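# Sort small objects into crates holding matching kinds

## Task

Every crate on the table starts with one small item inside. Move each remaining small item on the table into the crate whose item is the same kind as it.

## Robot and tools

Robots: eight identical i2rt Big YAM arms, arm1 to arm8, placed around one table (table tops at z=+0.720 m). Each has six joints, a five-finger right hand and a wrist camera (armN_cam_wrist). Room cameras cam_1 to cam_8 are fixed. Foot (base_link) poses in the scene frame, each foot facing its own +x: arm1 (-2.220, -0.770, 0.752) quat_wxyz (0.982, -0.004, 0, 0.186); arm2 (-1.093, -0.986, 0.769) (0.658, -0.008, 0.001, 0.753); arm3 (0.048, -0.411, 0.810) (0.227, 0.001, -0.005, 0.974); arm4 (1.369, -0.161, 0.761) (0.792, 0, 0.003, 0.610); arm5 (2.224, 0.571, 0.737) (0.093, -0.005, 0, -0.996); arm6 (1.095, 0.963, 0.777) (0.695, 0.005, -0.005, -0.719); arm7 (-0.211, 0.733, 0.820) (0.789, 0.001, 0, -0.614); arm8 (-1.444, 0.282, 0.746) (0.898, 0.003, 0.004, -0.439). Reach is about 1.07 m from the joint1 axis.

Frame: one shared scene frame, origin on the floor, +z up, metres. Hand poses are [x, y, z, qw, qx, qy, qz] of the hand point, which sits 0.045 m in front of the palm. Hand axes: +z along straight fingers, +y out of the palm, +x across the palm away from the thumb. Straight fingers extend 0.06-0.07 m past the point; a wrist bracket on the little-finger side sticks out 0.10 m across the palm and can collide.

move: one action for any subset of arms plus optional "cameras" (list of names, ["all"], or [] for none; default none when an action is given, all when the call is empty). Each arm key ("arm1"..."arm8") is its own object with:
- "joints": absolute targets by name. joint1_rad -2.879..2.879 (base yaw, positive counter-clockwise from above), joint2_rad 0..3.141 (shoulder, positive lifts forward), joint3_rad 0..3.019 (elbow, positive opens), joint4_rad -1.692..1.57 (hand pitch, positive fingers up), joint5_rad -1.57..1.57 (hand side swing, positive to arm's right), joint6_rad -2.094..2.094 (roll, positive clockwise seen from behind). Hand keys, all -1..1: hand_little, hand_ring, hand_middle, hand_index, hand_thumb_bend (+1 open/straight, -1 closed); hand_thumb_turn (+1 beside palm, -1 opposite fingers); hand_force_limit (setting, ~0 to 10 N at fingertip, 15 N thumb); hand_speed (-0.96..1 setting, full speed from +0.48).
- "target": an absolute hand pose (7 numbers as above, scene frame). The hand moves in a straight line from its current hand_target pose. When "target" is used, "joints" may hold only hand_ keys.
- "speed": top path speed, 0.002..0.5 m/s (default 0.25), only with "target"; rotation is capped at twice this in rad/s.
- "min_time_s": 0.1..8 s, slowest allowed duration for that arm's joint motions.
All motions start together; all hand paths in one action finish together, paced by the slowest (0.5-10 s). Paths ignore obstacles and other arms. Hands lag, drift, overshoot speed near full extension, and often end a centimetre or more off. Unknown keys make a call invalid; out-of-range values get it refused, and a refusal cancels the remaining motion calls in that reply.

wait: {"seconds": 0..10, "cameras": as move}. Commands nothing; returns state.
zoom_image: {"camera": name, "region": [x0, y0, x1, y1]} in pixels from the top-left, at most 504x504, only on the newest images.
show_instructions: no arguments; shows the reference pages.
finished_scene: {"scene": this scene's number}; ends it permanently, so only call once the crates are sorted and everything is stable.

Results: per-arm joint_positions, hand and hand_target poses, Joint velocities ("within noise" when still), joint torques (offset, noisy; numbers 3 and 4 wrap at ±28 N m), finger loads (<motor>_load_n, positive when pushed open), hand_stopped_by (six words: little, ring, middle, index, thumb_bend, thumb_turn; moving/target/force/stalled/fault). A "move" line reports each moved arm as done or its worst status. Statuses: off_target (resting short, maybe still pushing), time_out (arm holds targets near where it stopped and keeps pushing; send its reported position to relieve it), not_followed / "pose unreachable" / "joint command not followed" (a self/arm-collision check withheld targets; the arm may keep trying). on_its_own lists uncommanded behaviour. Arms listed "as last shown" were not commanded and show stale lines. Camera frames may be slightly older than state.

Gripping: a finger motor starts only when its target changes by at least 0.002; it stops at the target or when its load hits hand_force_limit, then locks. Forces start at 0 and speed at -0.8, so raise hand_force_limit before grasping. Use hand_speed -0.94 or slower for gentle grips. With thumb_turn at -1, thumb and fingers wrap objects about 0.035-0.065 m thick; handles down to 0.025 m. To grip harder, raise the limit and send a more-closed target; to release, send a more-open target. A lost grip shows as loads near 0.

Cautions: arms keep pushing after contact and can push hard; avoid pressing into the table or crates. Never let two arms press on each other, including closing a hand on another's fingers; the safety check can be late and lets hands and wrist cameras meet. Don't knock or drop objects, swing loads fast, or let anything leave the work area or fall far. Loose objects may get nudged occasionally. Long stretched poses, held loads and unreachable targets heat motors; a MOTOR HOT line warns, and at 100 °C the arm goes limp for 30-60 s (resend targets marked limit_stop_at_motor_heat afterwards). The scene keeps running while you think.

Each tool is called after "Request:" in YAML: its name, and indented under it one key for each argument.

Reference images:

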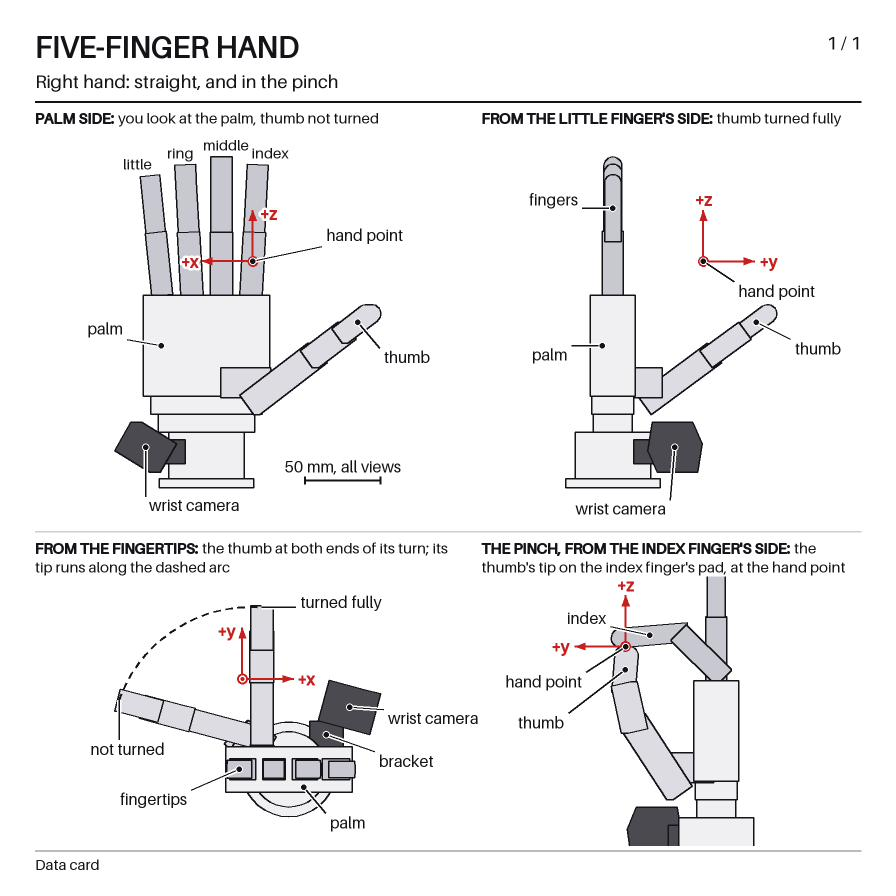

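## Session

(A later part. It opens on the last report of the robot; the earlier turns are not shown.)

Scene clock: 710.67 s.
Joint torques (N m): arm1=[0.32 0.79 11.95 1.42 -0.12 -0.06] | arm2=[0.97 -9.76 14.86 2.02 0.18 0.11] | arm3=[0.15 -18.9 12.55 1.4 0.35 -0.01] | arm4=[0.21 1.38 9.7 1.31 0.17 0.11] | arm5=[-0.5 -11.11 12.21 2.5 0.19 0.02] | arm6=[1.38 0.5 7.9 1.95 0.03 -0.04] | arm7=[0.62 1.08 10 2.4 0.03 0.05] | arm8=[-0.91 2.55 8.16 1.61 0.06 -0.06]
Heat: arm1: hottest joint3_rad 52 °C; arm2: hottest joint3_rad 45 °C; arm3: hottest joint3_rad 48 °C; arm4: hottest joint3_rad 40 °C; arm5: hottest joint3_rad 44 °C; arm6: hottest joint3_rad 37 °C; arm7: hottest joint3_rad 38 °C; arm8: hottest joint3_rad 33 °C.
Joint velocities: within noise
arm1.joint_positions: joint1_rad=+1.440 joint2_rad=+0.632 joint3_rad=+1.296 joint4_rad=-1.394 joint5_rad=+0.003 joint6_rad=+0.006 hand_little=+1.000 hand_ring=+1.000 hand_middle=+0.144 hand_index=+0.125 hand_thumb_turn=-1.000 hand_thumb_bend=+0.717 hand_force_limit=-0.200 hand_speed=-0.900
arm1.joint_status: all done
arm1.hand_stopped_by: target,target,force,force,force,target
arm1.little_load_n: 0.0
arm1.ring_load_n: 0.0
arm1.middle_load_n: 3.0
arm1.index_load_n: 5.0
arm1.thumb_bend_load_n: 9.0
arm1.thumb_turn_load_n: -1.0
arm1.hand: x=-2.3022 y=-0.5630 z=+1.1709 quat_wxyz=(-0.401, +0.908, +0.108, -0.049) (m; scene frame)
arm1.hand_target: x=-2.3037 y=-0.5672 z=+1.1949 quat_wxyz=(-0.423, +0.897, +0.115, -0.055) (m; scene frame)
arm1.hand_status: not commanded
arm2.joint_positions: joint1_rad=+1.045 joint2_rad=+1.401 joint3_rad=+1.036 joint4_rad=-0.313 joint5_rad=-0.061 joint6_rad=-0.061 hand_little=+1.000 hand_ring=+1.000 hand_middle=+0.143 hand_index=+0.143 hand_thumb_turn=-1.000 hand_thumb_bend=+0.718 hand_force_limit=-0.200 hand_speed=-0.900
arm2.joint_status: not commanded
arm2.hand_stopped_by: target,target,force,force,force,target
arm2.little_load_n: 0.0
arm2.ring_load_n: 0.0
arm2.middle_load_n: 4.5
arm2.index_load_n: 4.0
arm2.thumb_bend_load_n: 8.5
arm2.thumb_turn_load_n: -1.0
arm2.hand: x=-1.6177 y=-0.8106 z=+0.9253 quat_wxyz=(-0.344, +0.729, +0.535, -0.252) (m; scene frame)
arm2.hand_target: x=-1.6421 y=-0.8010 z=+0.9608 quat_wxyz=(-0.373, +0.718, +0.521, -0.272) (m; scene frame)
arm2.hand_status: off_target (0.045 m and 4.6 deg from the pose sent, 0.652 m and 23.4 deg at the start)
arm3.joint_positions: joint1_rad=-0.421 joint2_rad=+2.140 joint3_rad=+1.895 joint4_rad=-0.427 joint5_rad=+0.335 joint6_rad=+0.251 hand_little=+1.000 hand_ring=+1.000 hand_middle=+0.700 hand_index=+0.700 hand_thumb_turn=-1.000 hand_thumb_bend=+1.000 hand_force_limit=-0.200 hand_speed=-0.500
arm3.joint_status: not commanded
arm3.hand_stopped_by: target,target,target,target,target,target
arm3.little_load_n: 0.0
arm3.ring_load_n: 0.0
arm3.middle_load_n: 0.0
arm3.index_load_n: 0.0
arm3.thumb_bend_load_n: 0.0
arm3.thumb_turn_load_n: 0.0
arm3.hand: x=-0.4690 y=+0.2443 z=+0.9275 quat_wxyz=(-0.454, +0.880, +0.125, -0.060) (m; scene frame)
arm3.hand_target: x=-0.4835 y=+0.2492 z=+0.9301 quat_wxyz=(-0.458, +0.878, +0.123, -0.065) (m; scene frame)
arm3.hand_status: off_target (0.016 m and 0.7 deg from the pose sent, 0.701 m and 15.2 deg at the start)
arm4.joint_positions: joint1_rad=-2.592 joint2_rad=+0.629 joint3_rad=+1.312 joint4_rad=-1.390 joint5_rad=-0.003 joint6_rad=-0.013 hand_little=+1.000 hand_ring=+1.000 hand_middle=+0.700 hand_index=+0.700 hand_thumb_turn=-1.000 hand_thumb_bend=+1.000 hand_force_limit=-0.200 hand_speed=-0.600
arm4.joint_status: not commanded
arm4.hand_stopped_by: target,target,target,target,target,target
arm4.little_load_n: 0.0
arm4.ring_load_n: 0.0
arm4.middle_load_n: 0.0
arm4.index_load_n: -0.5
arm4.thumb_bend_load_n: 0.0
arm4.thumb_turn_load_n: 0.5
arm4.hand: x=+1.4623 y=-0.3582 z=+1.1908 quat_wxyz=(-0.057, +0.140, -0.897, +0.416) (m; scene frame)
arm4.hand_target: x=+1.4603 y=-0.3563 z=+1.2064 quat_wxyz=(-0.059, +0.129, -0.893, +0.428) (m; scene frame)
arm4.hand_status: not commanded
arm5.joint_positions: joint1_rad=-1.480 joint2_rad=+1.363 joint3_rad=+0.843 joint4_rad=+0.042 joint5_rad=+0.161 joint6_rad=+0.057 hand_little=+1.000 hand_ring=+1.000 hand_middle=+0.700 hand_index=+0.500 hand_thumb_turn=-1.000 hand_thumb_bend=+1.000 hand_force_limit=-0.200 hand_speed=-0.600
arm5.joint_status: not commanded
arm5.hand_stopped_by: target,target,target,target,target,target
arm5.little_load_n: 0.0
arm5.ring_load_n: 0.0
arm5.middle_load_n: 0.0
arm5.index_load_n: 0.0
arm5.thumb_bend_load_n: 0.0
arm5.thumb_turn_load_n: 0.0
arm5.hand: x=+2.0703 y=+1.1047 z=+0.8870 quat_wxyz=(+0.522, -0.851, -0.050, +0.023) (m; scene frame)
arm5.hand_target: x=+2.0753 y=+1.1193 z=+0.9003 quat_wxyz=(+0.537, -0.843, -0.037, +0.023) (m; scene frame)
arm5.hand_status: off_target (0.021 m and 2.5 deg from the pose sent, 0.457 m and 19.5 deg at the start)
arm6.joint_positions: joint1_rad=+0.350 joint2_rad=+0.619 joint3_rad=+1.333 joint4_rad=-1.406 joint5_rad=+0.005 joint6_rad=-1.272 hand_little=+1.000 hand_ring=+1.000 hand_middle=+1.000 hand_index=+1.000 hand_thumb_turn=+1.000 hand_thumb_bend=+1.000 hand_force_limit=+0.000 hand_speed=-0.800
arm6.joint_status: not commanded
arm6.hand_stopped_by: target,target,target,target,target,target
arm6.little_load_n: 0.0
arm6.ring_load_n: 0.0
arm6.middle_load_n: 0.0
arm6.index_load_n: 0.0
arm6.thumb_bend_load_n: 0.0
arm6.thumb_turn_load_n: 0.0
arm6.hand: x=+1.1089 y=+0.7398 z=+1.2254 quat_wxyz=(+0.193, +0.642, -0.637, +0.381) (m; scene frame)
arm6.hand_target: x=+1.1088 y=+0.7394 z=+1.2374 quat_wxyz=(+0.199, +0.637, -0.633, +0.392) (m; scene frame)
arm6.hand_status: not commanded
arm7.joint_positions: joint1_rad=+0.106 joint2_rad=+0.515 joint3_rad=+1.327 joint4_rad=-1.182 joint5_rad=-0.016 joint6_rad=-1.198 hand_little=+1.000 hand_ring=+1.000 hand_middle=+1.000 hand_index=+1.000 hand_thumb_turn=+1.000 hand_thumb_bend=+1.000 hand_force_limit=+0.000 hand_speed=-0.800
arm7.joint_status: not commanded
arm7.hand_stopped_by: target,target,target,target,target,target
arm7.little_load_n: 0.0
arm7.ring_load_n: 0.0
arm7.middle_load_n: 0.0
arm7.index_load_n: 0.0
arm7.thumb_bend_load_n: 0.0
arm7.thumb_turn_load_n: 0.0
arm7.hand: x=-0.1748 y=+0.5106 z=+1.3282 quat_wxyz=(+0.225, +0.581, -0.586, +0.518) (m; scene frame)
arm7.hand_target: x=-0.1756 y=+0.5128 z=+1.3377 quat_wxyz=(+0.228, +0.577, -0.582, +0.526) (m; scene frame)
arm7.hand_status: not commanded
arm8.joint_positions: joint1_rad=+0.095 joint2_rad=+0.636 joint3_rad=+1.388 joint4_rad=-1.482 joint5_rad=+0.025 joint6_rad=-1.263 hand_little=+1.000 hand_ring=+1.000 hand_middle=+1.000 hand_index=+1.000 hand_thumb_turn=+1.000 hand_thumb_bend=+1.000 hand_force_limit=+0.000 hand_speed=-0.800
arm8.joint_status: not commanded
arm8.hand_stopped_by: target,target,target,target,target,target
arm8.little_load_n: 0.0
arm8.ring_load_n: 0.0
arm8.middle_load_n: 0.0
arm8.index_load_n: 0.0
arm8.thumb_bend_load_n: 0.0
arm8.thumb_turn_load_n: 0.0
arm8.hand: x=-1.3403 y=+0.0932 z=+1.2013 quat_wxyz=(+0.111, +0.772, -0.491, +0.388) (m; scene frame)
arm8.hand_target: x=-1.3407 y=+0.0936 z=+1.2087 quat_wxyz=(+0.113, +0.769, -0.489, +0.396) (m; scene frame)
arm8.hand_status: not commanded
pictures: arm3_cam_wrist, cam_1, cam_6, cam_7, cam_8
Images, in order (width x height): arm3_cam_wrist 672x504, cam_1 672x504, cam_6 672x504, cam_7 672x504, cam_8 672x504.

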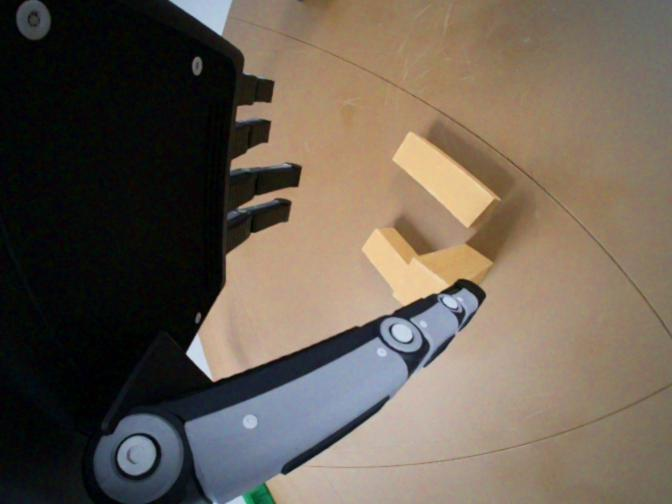

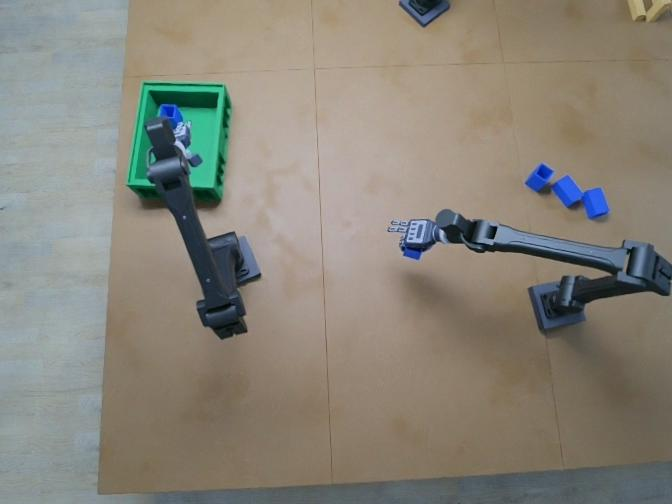

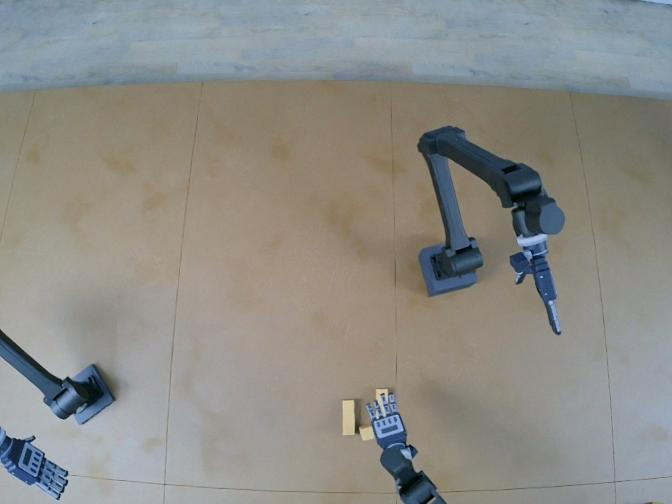

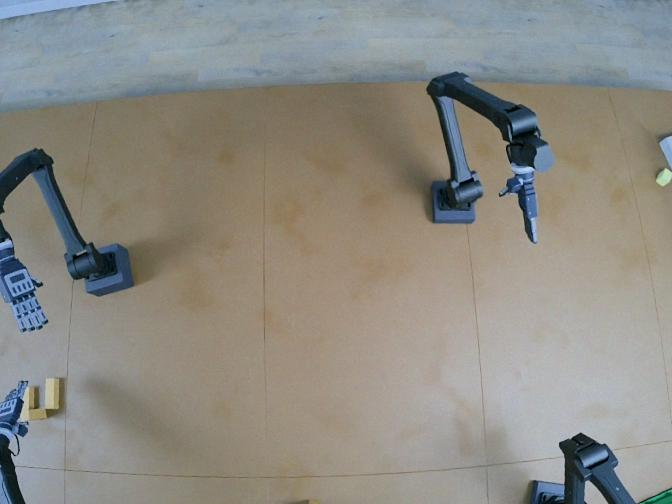

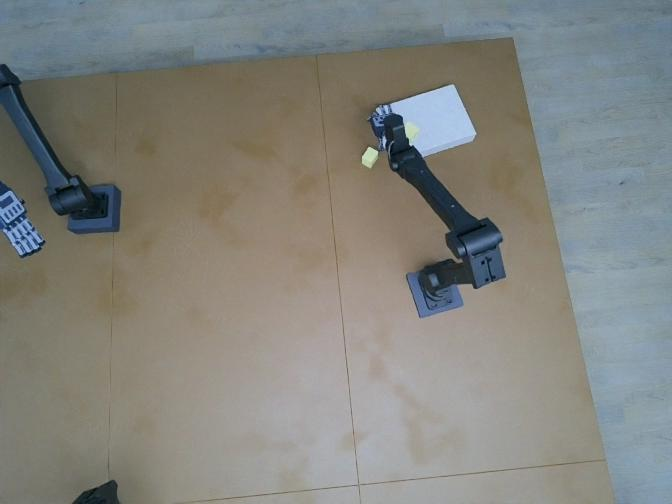

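Request:
move:
  arm1: {"target": [-2.324, -0.21, 1.0, 0.4617, -0.887, 0.0154, -0.008], "speed": 0.25}
  arm2: {"target": [-1.645, -0.80, 0.787, 0.3736, -0.7177, -0.5215, 0.2714], "speed": 0.12}
  arm3: {"target": [-0.522, 0.226, 0.865, 0.4572, -0.8785, -0.1235, 0.0643], "speed": 0.15}
  arm5: {"target": [2.045, 1.077, 0.82, 0.425, -0.8166, -0.3466, 0.1804], "speed": 0.2}
  cameras: ["arm1_cam_wrist","arm2_cam_wrist","arm3_cam_wrist","arm5_cam_wrist"]

Scene clock: 738.87 s.
Joint torques (N m): arm1=[-1.44 -10.93 13.56 2.24 0.24 0.1] | arm2=[0.79 -11.28 7.19 2.19 0.11 0.1] | arm3=[0.03 -19.25 9.5 2.97 0.38 -0.01] | arm4=[-0.09 1.61 9.63 1.25 0.19 0.12] | arm5=[-0.5 -12.16 14.3 1.06 -0.34 -0.11] | arm6=[1.44 0.38 7.98 1.92 0.03 -0.01] | arm7=[0.21 0.79 10.02 2.52 0.02 0.08] | arm8=[-0.85 2.61 8.17 1.61 0.06 -0.06]
Heat: arm1: hottest joint3_rad 49 °C; arm2: hottest joint3_rad 48 °C; arm3: hottest joint3_rad 49 °C; arm4: hottest joint3_rad 40 °C; arm5: hottest joint3_rad 45 °C; arm6: hottest joint3_rad 37 °C; arm7: hottest joint3_rad 38 °C; arm8: hottest joint3_rad 33 °C.
move: arm1 off_target; arm2 done; arm3 off_target; arm5 off_target
Joint velocities: within noise
arm1.joint_positions: joint1_rad=+1.383 joint2_rad=+1.328 joint3_rad=+1.122 joint4_rad=-0.473 joint5_rad=+0.170 joint6_rad=+0.113 hand_little=+1.000 hand_ring=+1.000 hand_middle=+0.144 hand_index=+0.125 hand_thumb_turn=-1.000 hand_thumb_bend=+0.717 hand_force_limit=-0.200 hand_speed=-0.900
arm1.joint_status: not commanded
arm1.hand_stopped_by: target,target,force,force,force,target
arm1.little_load_n: 0.0
arm1.ring_load_n: 0.0
arm1.middle_load_n: 2.5
arm1.index_load_n: 5.0
arm1.thumb_bend_load_n: 9.0
arm1.thumb_turn_load_n: -0.5
arm1.hand: x=-2.3256 y=-0.2319 z=+0.9689 quat_wxyz=(-0.433, +0.902, -0.003, +0.012) (m; scene frame)
arm1.hand_target: x=-2.3235 y=-0.2121 z=+1.0003 quat_wxyz=(-0.462, +0.887, -0.015, +0.008) (m; scene frame)
arm1.hand_status: off_target (0.038 m and 4.0 deg from the pose sent, 0.393 m and 17.2 deg at the start)
arm2.joint_positions: joint1_rad=+1.045 joint2_rad=+1.669 joint3_rad=+0.879 joint4_rad=+0.175 joint5_rad=-0.061 joint6_rad=-0.061 hand_little=+1.000 hand_ring=+1.000 hand_middle=+0.143 hand_index=+0.143 hand_thumb_turn=-1.000 hand_thumb_bend=+0.718 hand_force_limit=-0.200 hand_speed=-0.900
arm2.joint_status: not commanded
arm2.hand_stopped_by: target,target,force,force,force,target
arm2.little_load_n: 0.0
arm2.ring_load_n: 0.0
arm2.middle_load_n: 5.0
arm2.index_load_n: 2.5
arm2.thumb_bend_load_n: 8.0
arm2.thumb_turn_load_n: -0.5
arm2.hand: x=-1.6413 y=-0.8020 z=+0.7865 quat_wxyz=(-0.368, +0.717, +0.528, -0.266) (m; scene frame)
arm2.hand_target: x=-1.6449 y=-0.7999 z=+0.7871 quat_wxyz=(-0.373, +0.718, +0.521, -0.271) (m; scene frame)
arm2.hand_status: done (0.004 m and 1.1 deg from the pose sent, 0.141 m and 4.6 deg at the start)
arm3.joint_positions: joint1_rad=-0.358 joint2_rad=+2.214 joint3_rad=+1.895 joint4_rad=-0.363 joint5_rad=+0.384 joint6_rad=+0.292 hand_little=+1.000 hand_ring=+1.000 hand_middle=+0.700 hand_index=+0.700 hand_thumb_turn=-1.000 hand_thumb_bend=+1.000 hand_force_limit=-0.200 hand_speed=-0.500
arm3.joint_status: not commanded
arm3.hand_stopped_by: target,target,target,target,target,target
arm3.little_load_n: 0.0
arm3.ring_load_n: 0.0
arm3.middle_load_n: -0.5
arm3.index_load_n: 0.0
arm3.thumb_bend_load_n: 0.0
arm3.thumb_turn_load_n: 0.0
arm3.hand: x=-0.5112 y=+0.2242 z=+0.8799 quat_wxyz=(-0.456, +0.879, +0.124, -0.061) (m; scene frame)
arm3.hand_target: x=-0.5215 y=+0.2253 z=+0.8653 quat_wxyz=(-0.457, +0.878, +0.124, -0.064) (m; scene frame)
arm3.hand_status: off_target (0.019 m and 0.4 deg from the pose sent, 0.084 m and 0.7 deg at the start)
arm4, arm6, arm7, arm8: as last shown
arm4.index_load_n: 0.0
arm4.thumb_turn_load_n: 0.0
arm5.joint_positions: joint1_rad=-1.585 joint2_rad=+1.521 joint3_rad=+0.868 joint4_rad=-0.110 joint5_rad=-0.505 joint6_rad=-0.407 hand_little=+1.000 hand_ring=+1.000 hand_middle=+0.700 hand_index=+0.500 hand_thumb_turn=-1.000 hand_thumb_bend=+1.000 hand_force_limit=-0.200 hand_speed=-0.600
arm5.joint_status: not commanded
arm5.hand_stopped_by: target,target,target,target,target,target
arm5.little_load_n: 0.0
arm5.ring_load_n: 0.0
arm5.middle_load_n: 0.0
arm5.index_load_n: 0.0
arm5.thumb_bend_load_n: 0.0
arm5.thumb_turn_load_n: 0.0
arm5.hand: x=+2.0417 y=+1.0488 z=+0.8024 quat_wxyz=(+0.406, -0.825, -0.347, +0.188) (m; scene frame)
arm5.hand_target: x=+2.0457 y=+1.0754 z=+0.8207 quat_wxyz=(+0.425, -0.816, -0.347, +0.180) (m; scene frame)
arm5.hand_status: off_target (0.033 m and 2.5 deg from the pose sent, 0.077 m and 40.4 deg at the start)
pictures: arm1_cam_wrist, arm2_cam_wrist, arm3_cam_wrist, arm5_cam_wrist
Images, in order (width x height): arm1_cam_wrist 672x504, arm2_cam_wrist 672x504, arm3_cam_wrist 672x504, arm5_cam_wrist 672x504.

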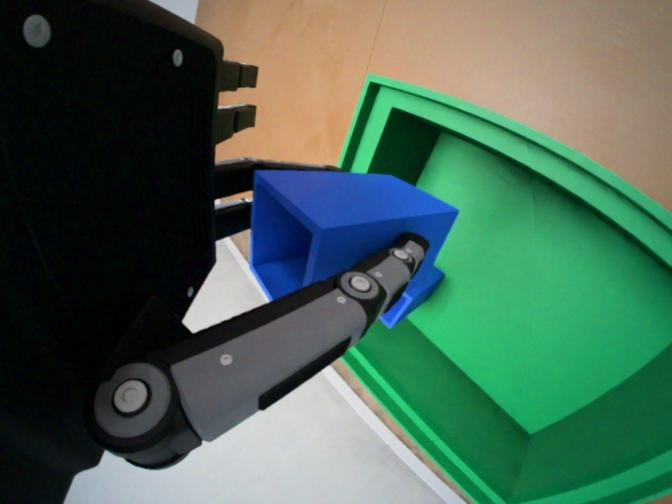

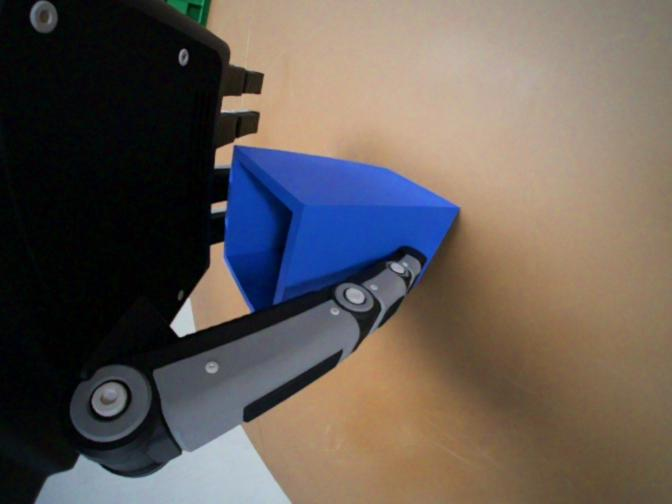

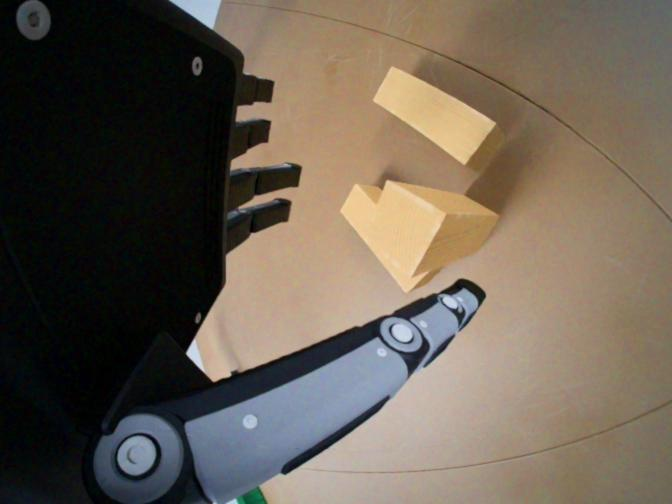

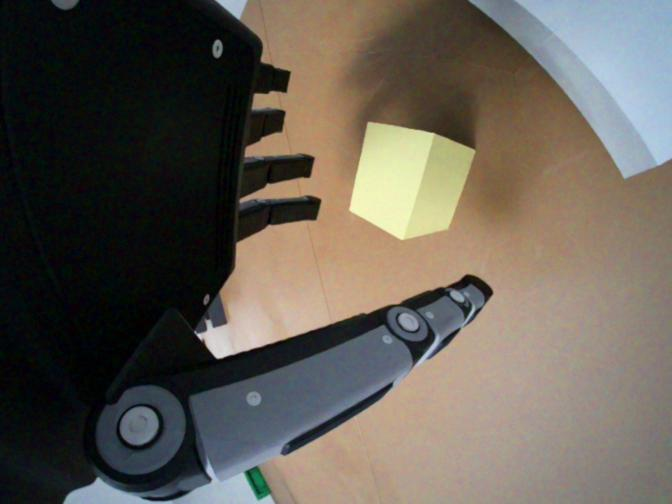

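Request:
move:
  arm1: {"target": [-2.324, -0.207, 0.80, 0.4617, -0.887, 0.0154, -0.008], "speed": 0.15}
  arm2: {"joints": {"hand_speed": -0.6, "hand_index": 0.7, "hand_middle": 0.7, "hand_thumb_bend": 1.0}}
  arm3: {"target": [-0.522, 0.226, 0.785, 0.4572, -0.8785, -0.1235, 0.0643], "speed": 0.12}
  arm5: {"target": [2.050, 1.083, 0.757, 0.4061, -0.7803, -0.424, 0.2207], "speed": 0.12}
  cameras: ["arm1_cam_wrist","arm2_cam_wrist","arm3_cam_wrist","arm5_cam_wrist"]

Scene clock: 762.60 s.
Joint torques (N m): arm1=[-1.38 -8.35 5.91 1.87 0.06 0.1] | arm2=[0.85 -11.28 7.2 2.07 0.11 0.09] | arm3=[0.03 -19.72 7.08 3 0.37 -0.01] | arm4=[0.03 1.26 9.48 1.24 0.16 0.06] | arm5=[-0.32 -11.58 13.24 1.65 -0.21 -0.42] | arm6=[1.44 0.21 7.94 1.95 0.02 -0.04] | arm7=[0.26 1.03 9.92 2.37 0.02 0.06] | arm8=[-0.91 2.55 8.16 1.61 0.06 -0.05]
Heat: arm1: hottest joint3_rad 50 °C; arm2: hottest joint3_rad 42 °C; arm3: hottest joint3_rad 48 °C; arm4: hottest joint3_rad 41 °C; arm5: hottest joint3_rad 43 °C; arm6: hottest joint3_rad 37 °C; arm7: hottest joint3_rad 38 °C; arm8: hottest joint3_rad 33 °C.
move: arm1 off_target; arm2 done; arm3 off_target; arm5 off_target
Joint velocities: within noise
arm1.joint_positions: joint1_rad=+1.383 joint2_rad=+1.523 joint3_rad=+0.887 joint4_rad=+0.103 joint5_rad=+0.174 joint6_rad=+0.114 hand_little=+1.000 hand_ring=+1.000 hand_middle=+0.143 hand_index=+0.125 hand_thumb_turn=-1.000 hand_thumb_bend=+0.717 hand_force_limit=-0.200 hand_speed=-0.900
arm1.joint_status: not commanded
arm1.hand_stopped_by: target,target,force,force,force,target
arm1.little_load_n: -0.5
arm1.ring_load_n: 0.5
arm1.middle_load_n: 1.0
arm1.index_load_n: 4.0
arm1.thumb_bend_load_n: 10.0
arm1.thumb_turn_load_n: 0.0
arm1.hand: x=-2.3315 y=-0.1959 z=+0.8450 quat_wxyz=(-0.496, +0.868, -0.011, +0.001) (m; scene frame)
arm1.hand_target: x=-2.3238 y=-0.2096 z=+0.8021 quat_wxyz=(-0.462, +0.887, -0.016, +0.008) (m; scene frame)
arm1.hand_status: off_target (0.047 m and 4.6 deg from the pose sent, 0.171 m and 4.0 deg at the start)
arm2.joint_positions: joint1_rad=+1.045 joint2_rad=+1.669 joint3_rad=+0.879 joint4_rad=+0.178 joint5_rad=-0.061 joint6_rad=-0.061 hand_little=+1.000 hand_ring=+1.000 hand_middle=+0.700 hand_index=+0.700 hand_thumb_turn=-1.000 hand_thumb_bend=+1.000 hand_force_limit=-0.200 hand_speed=-0.600
arm2.joint_status: all done
arm2.hand_stopped_by: target,target,target,target,target,target
arm2.little_load_n: -0.5
arm2.ring_load_n: 0.0
arm2.middle_load_n: 0.0
arm2.index_load_n: 0.0
arm2.thumb_bend_load_n: 0.0
arm2.thumb_turn_load_n: 0.0
arm2.hand: x=-1.6418 y=-0.8017 z=+0.7870 quat_wxyz=(-0.369, +0.717, +0.527, -0.267) (m; scene frame)
arm2.hand_target: x=-1.6449 y=-0.7999 z=+0.7871 quat_wxyz=(-0.373, +0.718, +0.521, -0.271) (m; scene frame)
arm2.hand_status: not commanded
arm3.joint_positions: joint1_rad=-0.358 joint2_rad=+2.306 joint3_rad=+1.866 joint4_rad=-0.215 joint5_rad=+0.384 joint6_rad=+0.293 hand_little=+1.000 hand_ring=+1.000 hand_middle=+0.700 hand_index=+0.700 hand_thumb_turn=-1.000 hand_thumb_bend=+1.000 hand_force_limit=-0.200 hand_speed=-0.500
arm3.joint_status: not commanded
arm3.hand_stopped_by: target,target,target,target,target,target
arm3.little_load_n: 0.0
arm3.ring_load_n: 0.0
arm3.middle_load_n: 0.0
arm3.index_load_n: 0.0
arm3.thumb_bend_load_n: 0.0
arm3.thumb_turn_load_n: 0.0
arm3.hand: x=-0.5188 y=+0.2333 z=+0.8152 quat_wxyz=(-0.466, +0.874, +0.120, -0.068) (m; scene frame)
arm3.hand_target: x=-0.5211 y=+0.2252 z=+0.7856 quat_wxyz=(-0.457, +0.878, +0.123, -0.064) (m; scene frame)
arm3.hand_status: off_target (0.031 m and 1.3 deg from the pose sent, 0.095 m and 0.4 deg at the start)
arm4, arm6, arm7, arm8: as last shown
arm5.joint_positions: joint1_rad=-1.629 joint2_rad=+1.671 joint3_rad=+0.904 joint4_rad=-0.104 joint5_rad=-0.679 joint6_rad=-0.575 hand_little=+1.000 hand_ring=+1.000 hand_middle=+0.700 hand_index=+0.500 hand_thumb_turn=-1.000 hand_thumb_bend=+1.000 hand_force_limit=-0.200 hand_speed=-0.600
arm5.joint_status: not commanded
arm5.hand_stopped_by: target,target,target,target,target,target
arm5.little_load_n: -0.5
arm5.ring_load_n: 0.0
arm5.middle_load_n: 0.0
arm5.index_load_n: 0.0
arm5.thumb_bend_load_n: 0.5
arm5.thumb_turn_load_n: 3.5
arm5.hand: x=+2.0446 y=+1.0504 z=+0.7547 quat_wxyz=(+0.386, -0.792, -0.410, +0.238) (m; scene frame)
arm5.hand_target: x=+2.0509 y=+1.0811 z=+0.7581 quat_wxyz=(+0.406, -0.780, -0.423, +0.220) (m; scene frame)
arm5.hand_status: off_target (0.033 m and 3.6 deg from the pose sent, 0.057 m and 10.9 deg at the start)
arm7.middle_load_n: 0.5
pictures: arm1_cam_wrist, arm2_cam_wrist, arm3_cam_wrist, arm5_cam_wrist
Images, in order (width x height): arm1_cam_wrist 672x504, arm2_cam_wrist 672x504, arm3_cam_wrist 672x504, arm5_cam_wrist 672x504.

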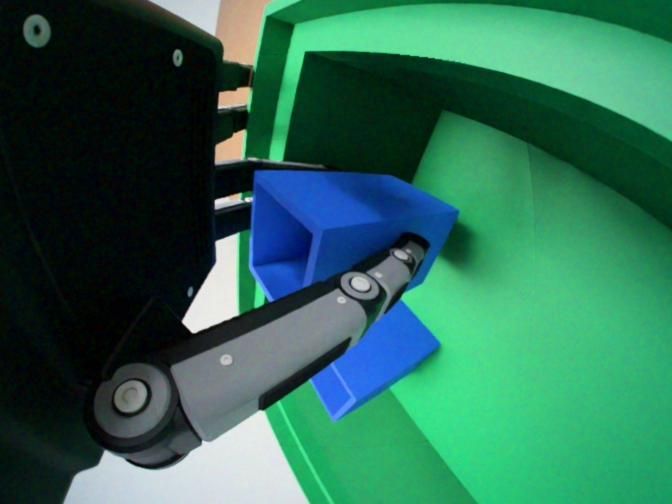

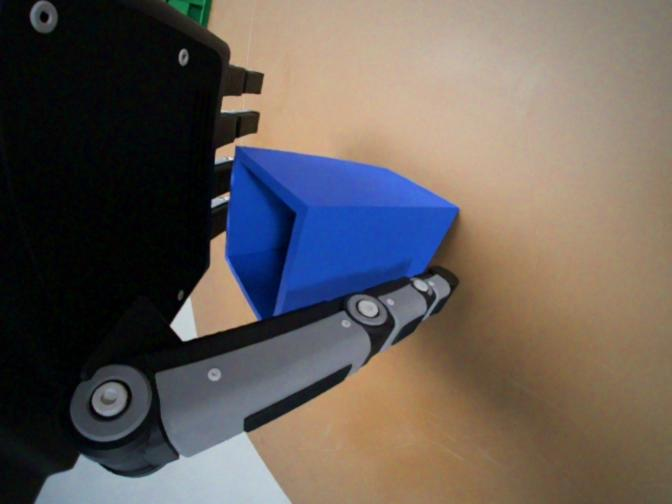

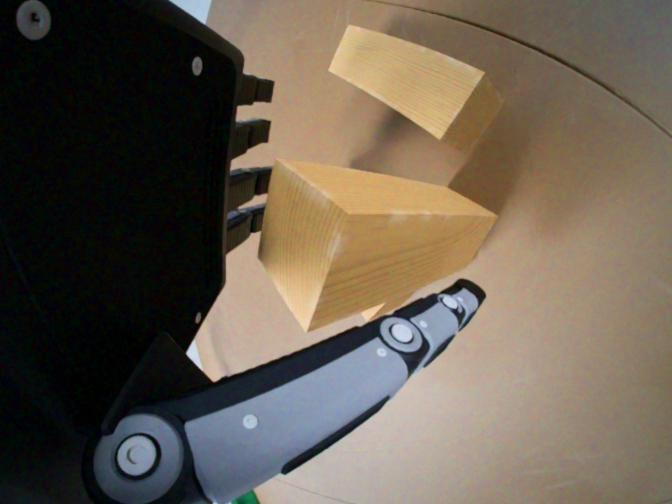

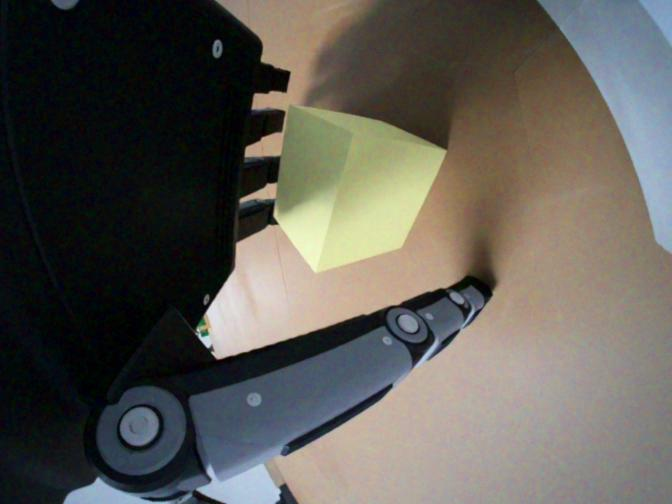

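Request:
move:
  arm1: {"target": [-2.322, -0.265, 0.88, 0.4617, -0.887, 0.0154, -0.008], "speed": 0.12}
  arm2: {"target": [-1.63, -0.805, 0.98, 0.3736, -0.7177, -0.5215, 0.2714], "speed": 0.2}
  arm3: {"target": [-0.532, 0.230, 0.766, 0.4572, -0.8785, -0.1235, 0.0643], "speed": 0.1}
  arm5: {"target": [2.046, 1.100, 0.78, 0.4061, -0.7803, -0.424, 0.2207], "speed": 0.12}
  cameras: ["arm1_cam_wrist","arm3_cam_wrist","arm5_cam_wrist","cam_1"]

Scene clock: 777.93 s.
Joint torques (N m): arm1=[0.38 -10.52 7.62 1.54 0.24 0.11] | arm2=[0.85 -10.46 14.3 1.01 0.11 0.1] | arm3=[0.15 -18.61 9.87 2.71 0.35 -0.03] | arm4=[-0.09 1.14 9.59 1.09 0.16 0.1] | arm5=[0.03 -14.21 13.42 0.85 -0.26 -0.13] | arm6=[1.49 0.38 7.88 1.88 0.02 -0.01] | arm7=[0.67 1.08 10.06 2.37 0.01 0.07] | arm8=[-0.91 2.55 8.16 1.61 0.06 -0.05]
Heat: arm1: hottest joint3_rad 48 °C; arm2: hottest joint3_rad 40 °C; arm3: hottest joint3_rad 47 °C; arm4: hottest joint3_rad 41 °C; arm5: hottest joint3_rad 46 °C; arm6: hottest joint3_rad 37 °C; arm7: hottest joint3_rad 38 °C; arm8: hottest joint3_rad 34 °C.
move: arm1 done; arm2 off_target; arm3 off_target; arm5 off_target
Joint velocities: within noise
arm1.joint_positions: joint1_rad=+1.383 joint2_rad=+1.307 joint3_rad=+0.829 joint4_rad=-0.122 joint5_rad=+0.187 joint6_rad=+0.125 hand_little=+1.000 hand_ring=+1.000 hand_middle=+0.143 hand_index=+0.125 hand_thumb_turn=-1.000 hand_thumb_bend=+0.717 hand_force_limit=-0.200 hand_speed=-0.900
arm1.joint_status: not commanded
arm1.hand_stopped_by: target,target,force,force,force,target
arm1.little_load_n: 0.0
arm1.ring_load_n: 0.0
arm1.middle_load_n: 2.5
arm1.index_load_n: 5.0
arm1.thumb_bend_load_n: 9.0
arm1.thumb_turn_load_n: -1.0
arm1.hand: x=-2.3179 y=-0.2575 z=+0.8858 quat_wxyz=(-0.468, +0.884, -0.016, +0.010) (m; scene frame)
arm1.hand_target: x=-2.3219 y=-0.2649 z=+0.8800 quat_wxyz=(-0.462, +0.887, -0.015, +0.008) (m; scene frame)
arm1.hand_status: done (0.010 m and 0.8 deg from the pose sent, 0.078 m and 4.6 deg at the start)
arm2.joint_positions: joint1_rad=+1.045 joint2_rad=+1.361 joint3_rad=+1.044 joint4_rad=-0.338 joint5_rad=-0.061 joint6_rad=-0.060 hand_little=+1.000 hand_ring=+1.000 hand_middle=+0.700 hand_index=+0.700 hand_thumb_turn=-1.000 hand_thumb_bend=+1.000 hand_force_limit=-0.200 hand_speed=-0.600
arm2.joint_status: not commanded
arm2.hand_stopped_by: target,target,target,target,target,target
arm2.little_load_n: 0.0
arm2.ring_load_n: 0.0
arm2.middle_load_n: -0.5
arm2.index_load_n: 0.0
arm2.thumb_bend_load_n: 0.0
arm2.thumb_turn_load_n: 0.0
arm2.hand: x=-1.6139 y=-0.8120 z=+0.9467 quat_wxyz=(-0.353, +0.725, +0.532, -0.257) (m; scene frame)
arm2.hand_target: x=-1.6284 y=-0.8055 z=+0.9803 quat_wxyz=(-0.374, +0.718, +0.521, -0.272) (m; scene frame)
arm2.hand_status: off_target (0.038 m and 3.2 deg from the pose sent, 0.193 m and 1.0 deg at the start)
arm3.joint_positions: joint1_rad=-0.353 joint2_rad=+2.339 joint3_rad=+1.866 joint4_rad=-0.200 joint5_rad=+0.390 joint6_rad=+0.299 hand_little=+1.000 hand_ring=+1.000 hand_middle=+0.700 hand_index=+0.700 hand_thumb_turn=-1.000 hand_thumb_bend=+1.000 hand_force_limit=-0.200 hand_speed=-0.500
arm3.joint_status: not commanded
arm3.hand_stopped_by: target,target,target,target,target,target
arm3.little_load_n: 0.0
arm3.ring_load_n: 0.0
arm3.middle_load_n: 0.0
arm3.index_load_n: 0.0
arm3.thumb_bend_load_n: 0.0
arm3.thumb_turn_load_n: 0.0
arm3.hand: x=-0.5206 y=+0.2301 z=+0.7910 quat_wxyz=(-0.460, +0.877, +0.121, -0.064) (m; scene frame)
arm3.hand_target: x=-0.5308 y=+0.2284 z=+0.7663 quat_wxyz=(-0.457, +0.878, +0.124, -0.064) (m; scene frame)
arm3.hand_status: off_target (0.028 m and 0.5 deg from the pose sent, 0.051 m and 1.3 deg at the start)
arm4, arm6, arm7, arm8: as last shown
arm5.joint_positions: joint1_rad=-1.630 joint2_rad=+1.690 joint3_rad=+0.979 joint4_rad=-0.158 joint5_rad=-0.675 joint6_rad=-0.602 hand_little=+1.000 hand_ring=+1.000 hand_middle=+0.700 hand_index=+0.500 hand_thumb_turn=-1.000 hand_thumb_bend=+1.000 hand_force_limit=-0.200 hand_speed=-0.600
arm5.joint_status: not commanded
arm5.hand_stopped_by: target,target,target,target,target,target
arm5.little_load_n: -0.5
arm5.ring_load_n: 0.0
arm5.middle_load_n: 0.0
arm5.index_load_n: 0.0
arm5.thumb_bend_load_n: 0.0
arm5.thumb_turn_load_n: 0.0
arm5.hand: x=+2.0440 y=+1.0738 z=+0.7679 quat_wxyz=(+0.390, -0.786, -0.421, +0.230) (m; scene frame)
arm5.hand_target: x=+2.0466 y=+1.0989 z=+0.7806 quat_wxyz=(+0.406, -0.779, -0.423, +0.220) (m; scene frame)
arm5.hand_status: off_target (0.029 m and 2.3 deg from the pose sent, 0.056 m and 3.7 deg at the start)
arm7.middle_load_n: 0.0
pictures: arm1_cam_wrist, arm3_cam_wrist, arm5_cam_wrist, cam_1
Images, in order (width x height): arm1_cam_wrist 672x504, arm3_cam_wrist 672x504, arm5_cam_wrist 672x504, cam_1 672x504.

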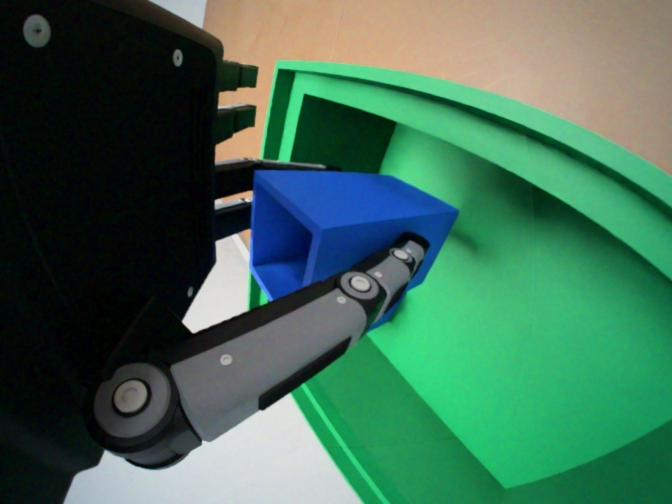

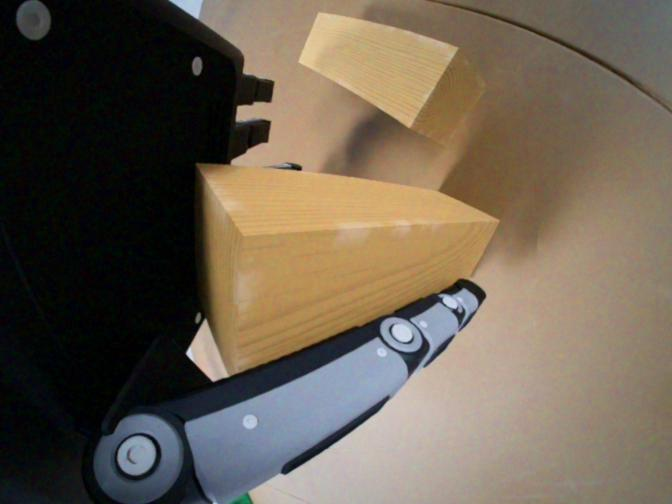

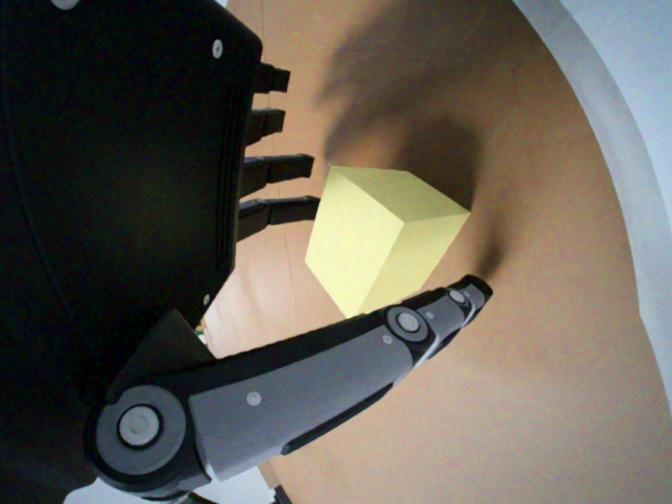

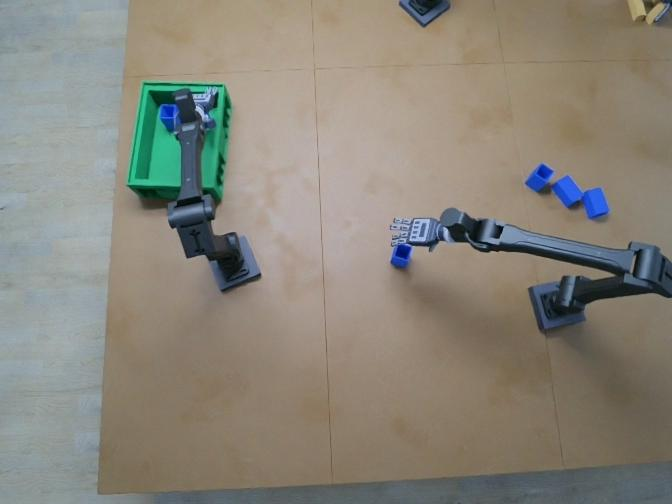

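Request:
move:
  arm1: {"target": [-2.322, -0.262, 0.80, 0.4617, -0.887, 0.0154, -0.008], "speed": 0.12}
  arm3: {"joints": {"hand_speed": -0.9, "hand_force_limit": -0.2, "hand_index": -0.3, "hand_middle": -0.3, "hand_thumb_bend": 0.0}}
  arm5: {"joints": {"hand_speed": -0.9, "hand_force_limit": -0.2, "hand_index": -0.3, "hand_middle": -0.3, "hand_thumb_bend": 0.0}}
  arm2: {"target": [-1.08, -0.54, 0.92, 0.4211, -0.8091, -0.3636, 0.1892], "speed": 0.3}
  cameras: ["arm1_cam_wrist","arm2_cam_wrist","arm3_cam_wrist","arm5_cam_wrist"]

Scene clock: 789.03 s.
Joint torques (N m): arm1=[0.15 -7.24 5.7 1.77 0.03 0.1] | arm2=[0.85 -7.59 13.3 0.38 -0.7 -0.15] | arm3=[0.15 -18.61 9.42 1.92 0.16 -0.11] | arm4=[0.26 1.79 9.69 1.18 0.17 0.09] | arm5=[-0.03 -14.21 13.39 0.88 -0.28 -0.12] | arm6=[1.49 0.32 7.9 1.88 0.03 -0.03] | arm7=[0.44 1.44 9.99 2.36 0.02 0.05] | arm8=[-0.91 2.61 8.16 1.61 0.06 -0.06]
Heat: arm1: hottest joint3_rad 47 °C; arm2: hottest joint3_rad 40 °C; arm3: hottest joint3_rad 47 °C; arm4: hottest joint3_rad 41 °C; arm5: hottest joint3_rad 45 °C; arm6: hottest joint3_rad 37 °C; arm7: hottest joint3_rad 38 °C; arm8: hottest joint3_rad 34 °C.
move: arm1 off_target; arm2 off_target; arm3 off_target; arm5 off_target
Joint velocities: within noise
arm1.joint_positions: joint1_rad=+1.383 joint2_rad=+1.411 joint3_rad=+0.739 joint4_rad=+0.127 joint5_rad=+0.191 joint6_rad=+0.125 hand_little=+1.000 hand_ring=+1.000 hand_middle=+0.143 hand_index=+0.125 hand_thumb_turn=-1.000 hand_thumb_bend=+0.717 hand_force_limit=-0.200 hand_speed=-0.900
arm1.joint_status: not commanded
arm1.hand_stopped_by: target,target,force,force,force,target
arm1.little_load_n: 0.5
arm1.ring_load_n: 0.0
arm1.middle_load_n: 2.5
arm1.index_load_n: 5.0
arm1.thumb_bend_load_n: 9.0
arm1.thumb_turn_load_n: -1.0
arm1.hand: x=-2.3190 y=-0.2477 z=+0.8358 quat_wxyz=(-0.492, +0.871, -0.019, +0.007) (m; scene frame)
arm1.hand_target: x=-2.3213 y=-0.2636 z=+0.8016 quat_wxyz=(-0.462, +0.887, -0.015, +0.008) (m; scene frame)
arm1.hand_status: off_target (0.039 m and 3.9 deg from the pose sent, 0.086 m and 0.8 deg at the start)
arm2.joint_positions: joint1_rad=-0.462 joint2_rad=+1.351 joint3_rad=+0.942 joint4_rad=-0.674 joint5_rad=-0.862 joint6_rad=-0.913 hand_little=+1.000 hand_ring=+1.000 hand_middle=+0.700 hand_index=+0.700 hand_thumb_turn=-1.000 hand_thumb_bend=+1.000 hand_force_limit=-0.200 hand_speed=-0.600
arm2.joint_status: not commanded
arm2.hand_stopped_by: target,target,target,target,target,target
arm2.little_load_n: 0.0
arm2.ring_load_n: 0.0
arm2.middle_load_n: 0.0
arm2.index_load_n: 0.0
arm2.thumb_bend_load_n: 0.0
arm2.thumb_turn_load_n: 0.0
arm2.hand: x=-1.0851 y=-0.5588 z=+0.9020 quat_wxyz=(-0.407, +0.818, +0.352, -0.200) (m; scene frame)
arm2.hand_target: x=-1.0802 y=-0.5410 z=+0.9203 quat_wxyz=(-0.421, +0.809, +0.364, -0.189) (m; scene frame)
arm2.hand_status: off_target (0.027 m and 2.7 deg from the pose sent, 0.600 m and 24.3 deg at the start)
arm3.joint_positions: joint1_rad=-0.353 joint2_rad=+2.339 joint3_rad=+1.873 joint4_rad=-0.183 joint5_rad=+0.394 joint6_rad=+0.306 hand_little=+1.000 hand_ring=+1.000 hand_middle=-0.126 hand_index=-0.300 hand_thumb_turn=-1.000 hand_thumb_bend=+0.751 hand_force_limit=-0.200 hand_speed=-0.900
arm3.joint_status: hand_middle off_target (ended at -0.126, target -0.300); hand_thumb_bend off_target (ended at +0.751, target +0.000); the others done
arm3.hand_stopped_by: target,target,force,target,force,target
arm3.little_load_n: 0.0
arm3.ring_load_n: 0.0
arm3.middle_load_n: 6.5
arm3.index_load_n: 0.0
arm3.thumb_bend_load_n: 8.0
arm3.thumb_turn_load_n: 0.5
arm3.hand: x=-0.5246 y=+0.2348 z=+0.7978 quat_wxyz=(-0.469, +0.873, +0.114, -0.070) (m; scene frame)
arm3.hand_target: x=-0.5308 y=+0.2284 z=+0.7663 quat_wxyz=(-0.457, +0.878, +0.124, -0.064) (m; scene frame)
arm3.hand_status: not commanded
arm4, arm6, arm7, arm8: as last shown
arm5.joint_positions: joint1_rad=-1.630 joint2_rad=+1.690 joint3_rad=+0.979 joint4_rad=-0.159 joint5_rad=-0.674 joint6_rad=-0.602 hand_little=+1.000 hand_ring=+1.000 hand_middle=-0.043 hand_index=-0.066 hand_thumb_turn=-1.000 hand_thumb_bend=+0.698 hand_force_limit=-0.200 hand_speed=-0.900
arm5.joint_status: hand_middle off_target (ended at -0.043, target -0.300); hand_index off_target (ended at -0.066, target -0.300); hand_thumb_bend off_target (ended at +0.698, target +0.000); the others done
arm5.hand_stopped_by: target,target,force,force,force,target
arm5.little_load_n: 0.0
arm5.ring_load_n: 0.0
arm5.middle_load_n: 4.5
arm5.index_load_n: 4.5
arm5.thumb_bend_load_n: 8.0
arm5.thumb_turn_load_n: -2.0
arm5.hand: x=+2.0441 y=+1.0737 z=+0.7678 quat_wxyz=(+0.390, -0.786, -0.421, +0.230) (m; scene frame)
arm5.hand_target: x=+2.0465 y=+1.0988 z=+0.7807 quat_wxyz=(+0.406, -0.779, -0.423, +0.220) (m; scene frame)
arm5.hand_status: not commanded
arm7.thumb_bend_load_n: -0.5
arm8.thumb_bend_load_n: 0.5
pictures: arm1_cam_wrist, arm2_cam_wrist, arm3_cam_wrist, arm5_cam_wrist
Images, in order (width x height): arm1_cam_wrist 672x504, arm2_cam_wrist 672x504, arm3_cam_wrist 672x504, arm5_cam_wrist 672x504.

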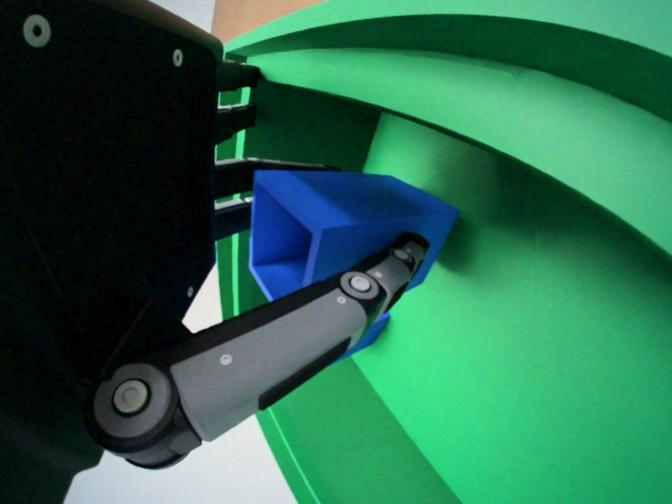

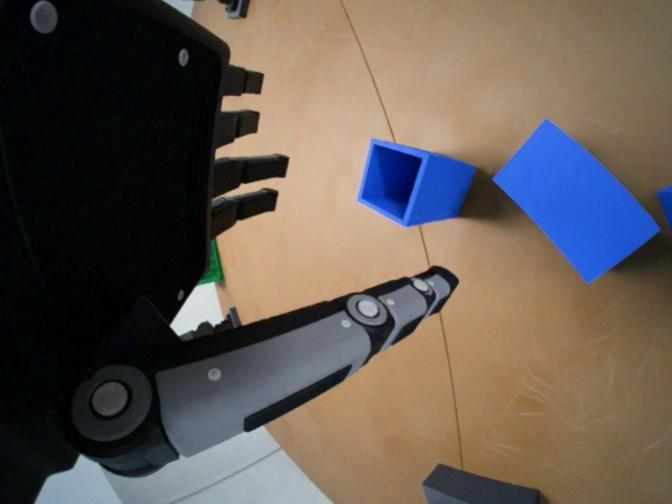

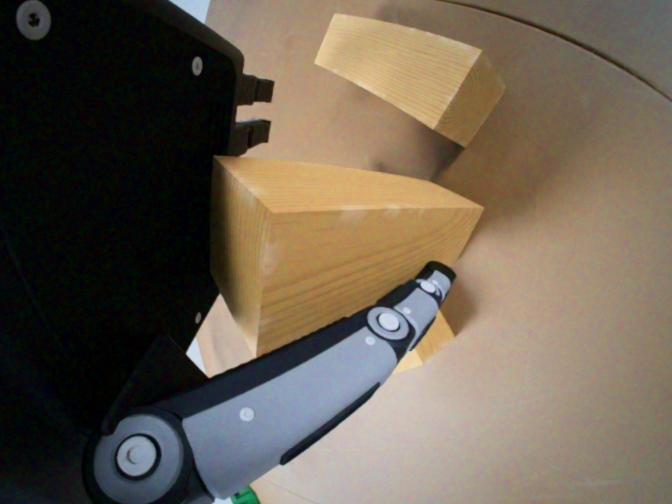

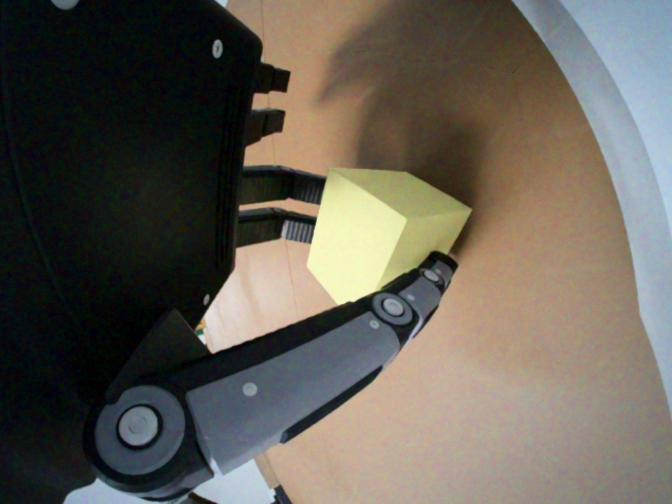

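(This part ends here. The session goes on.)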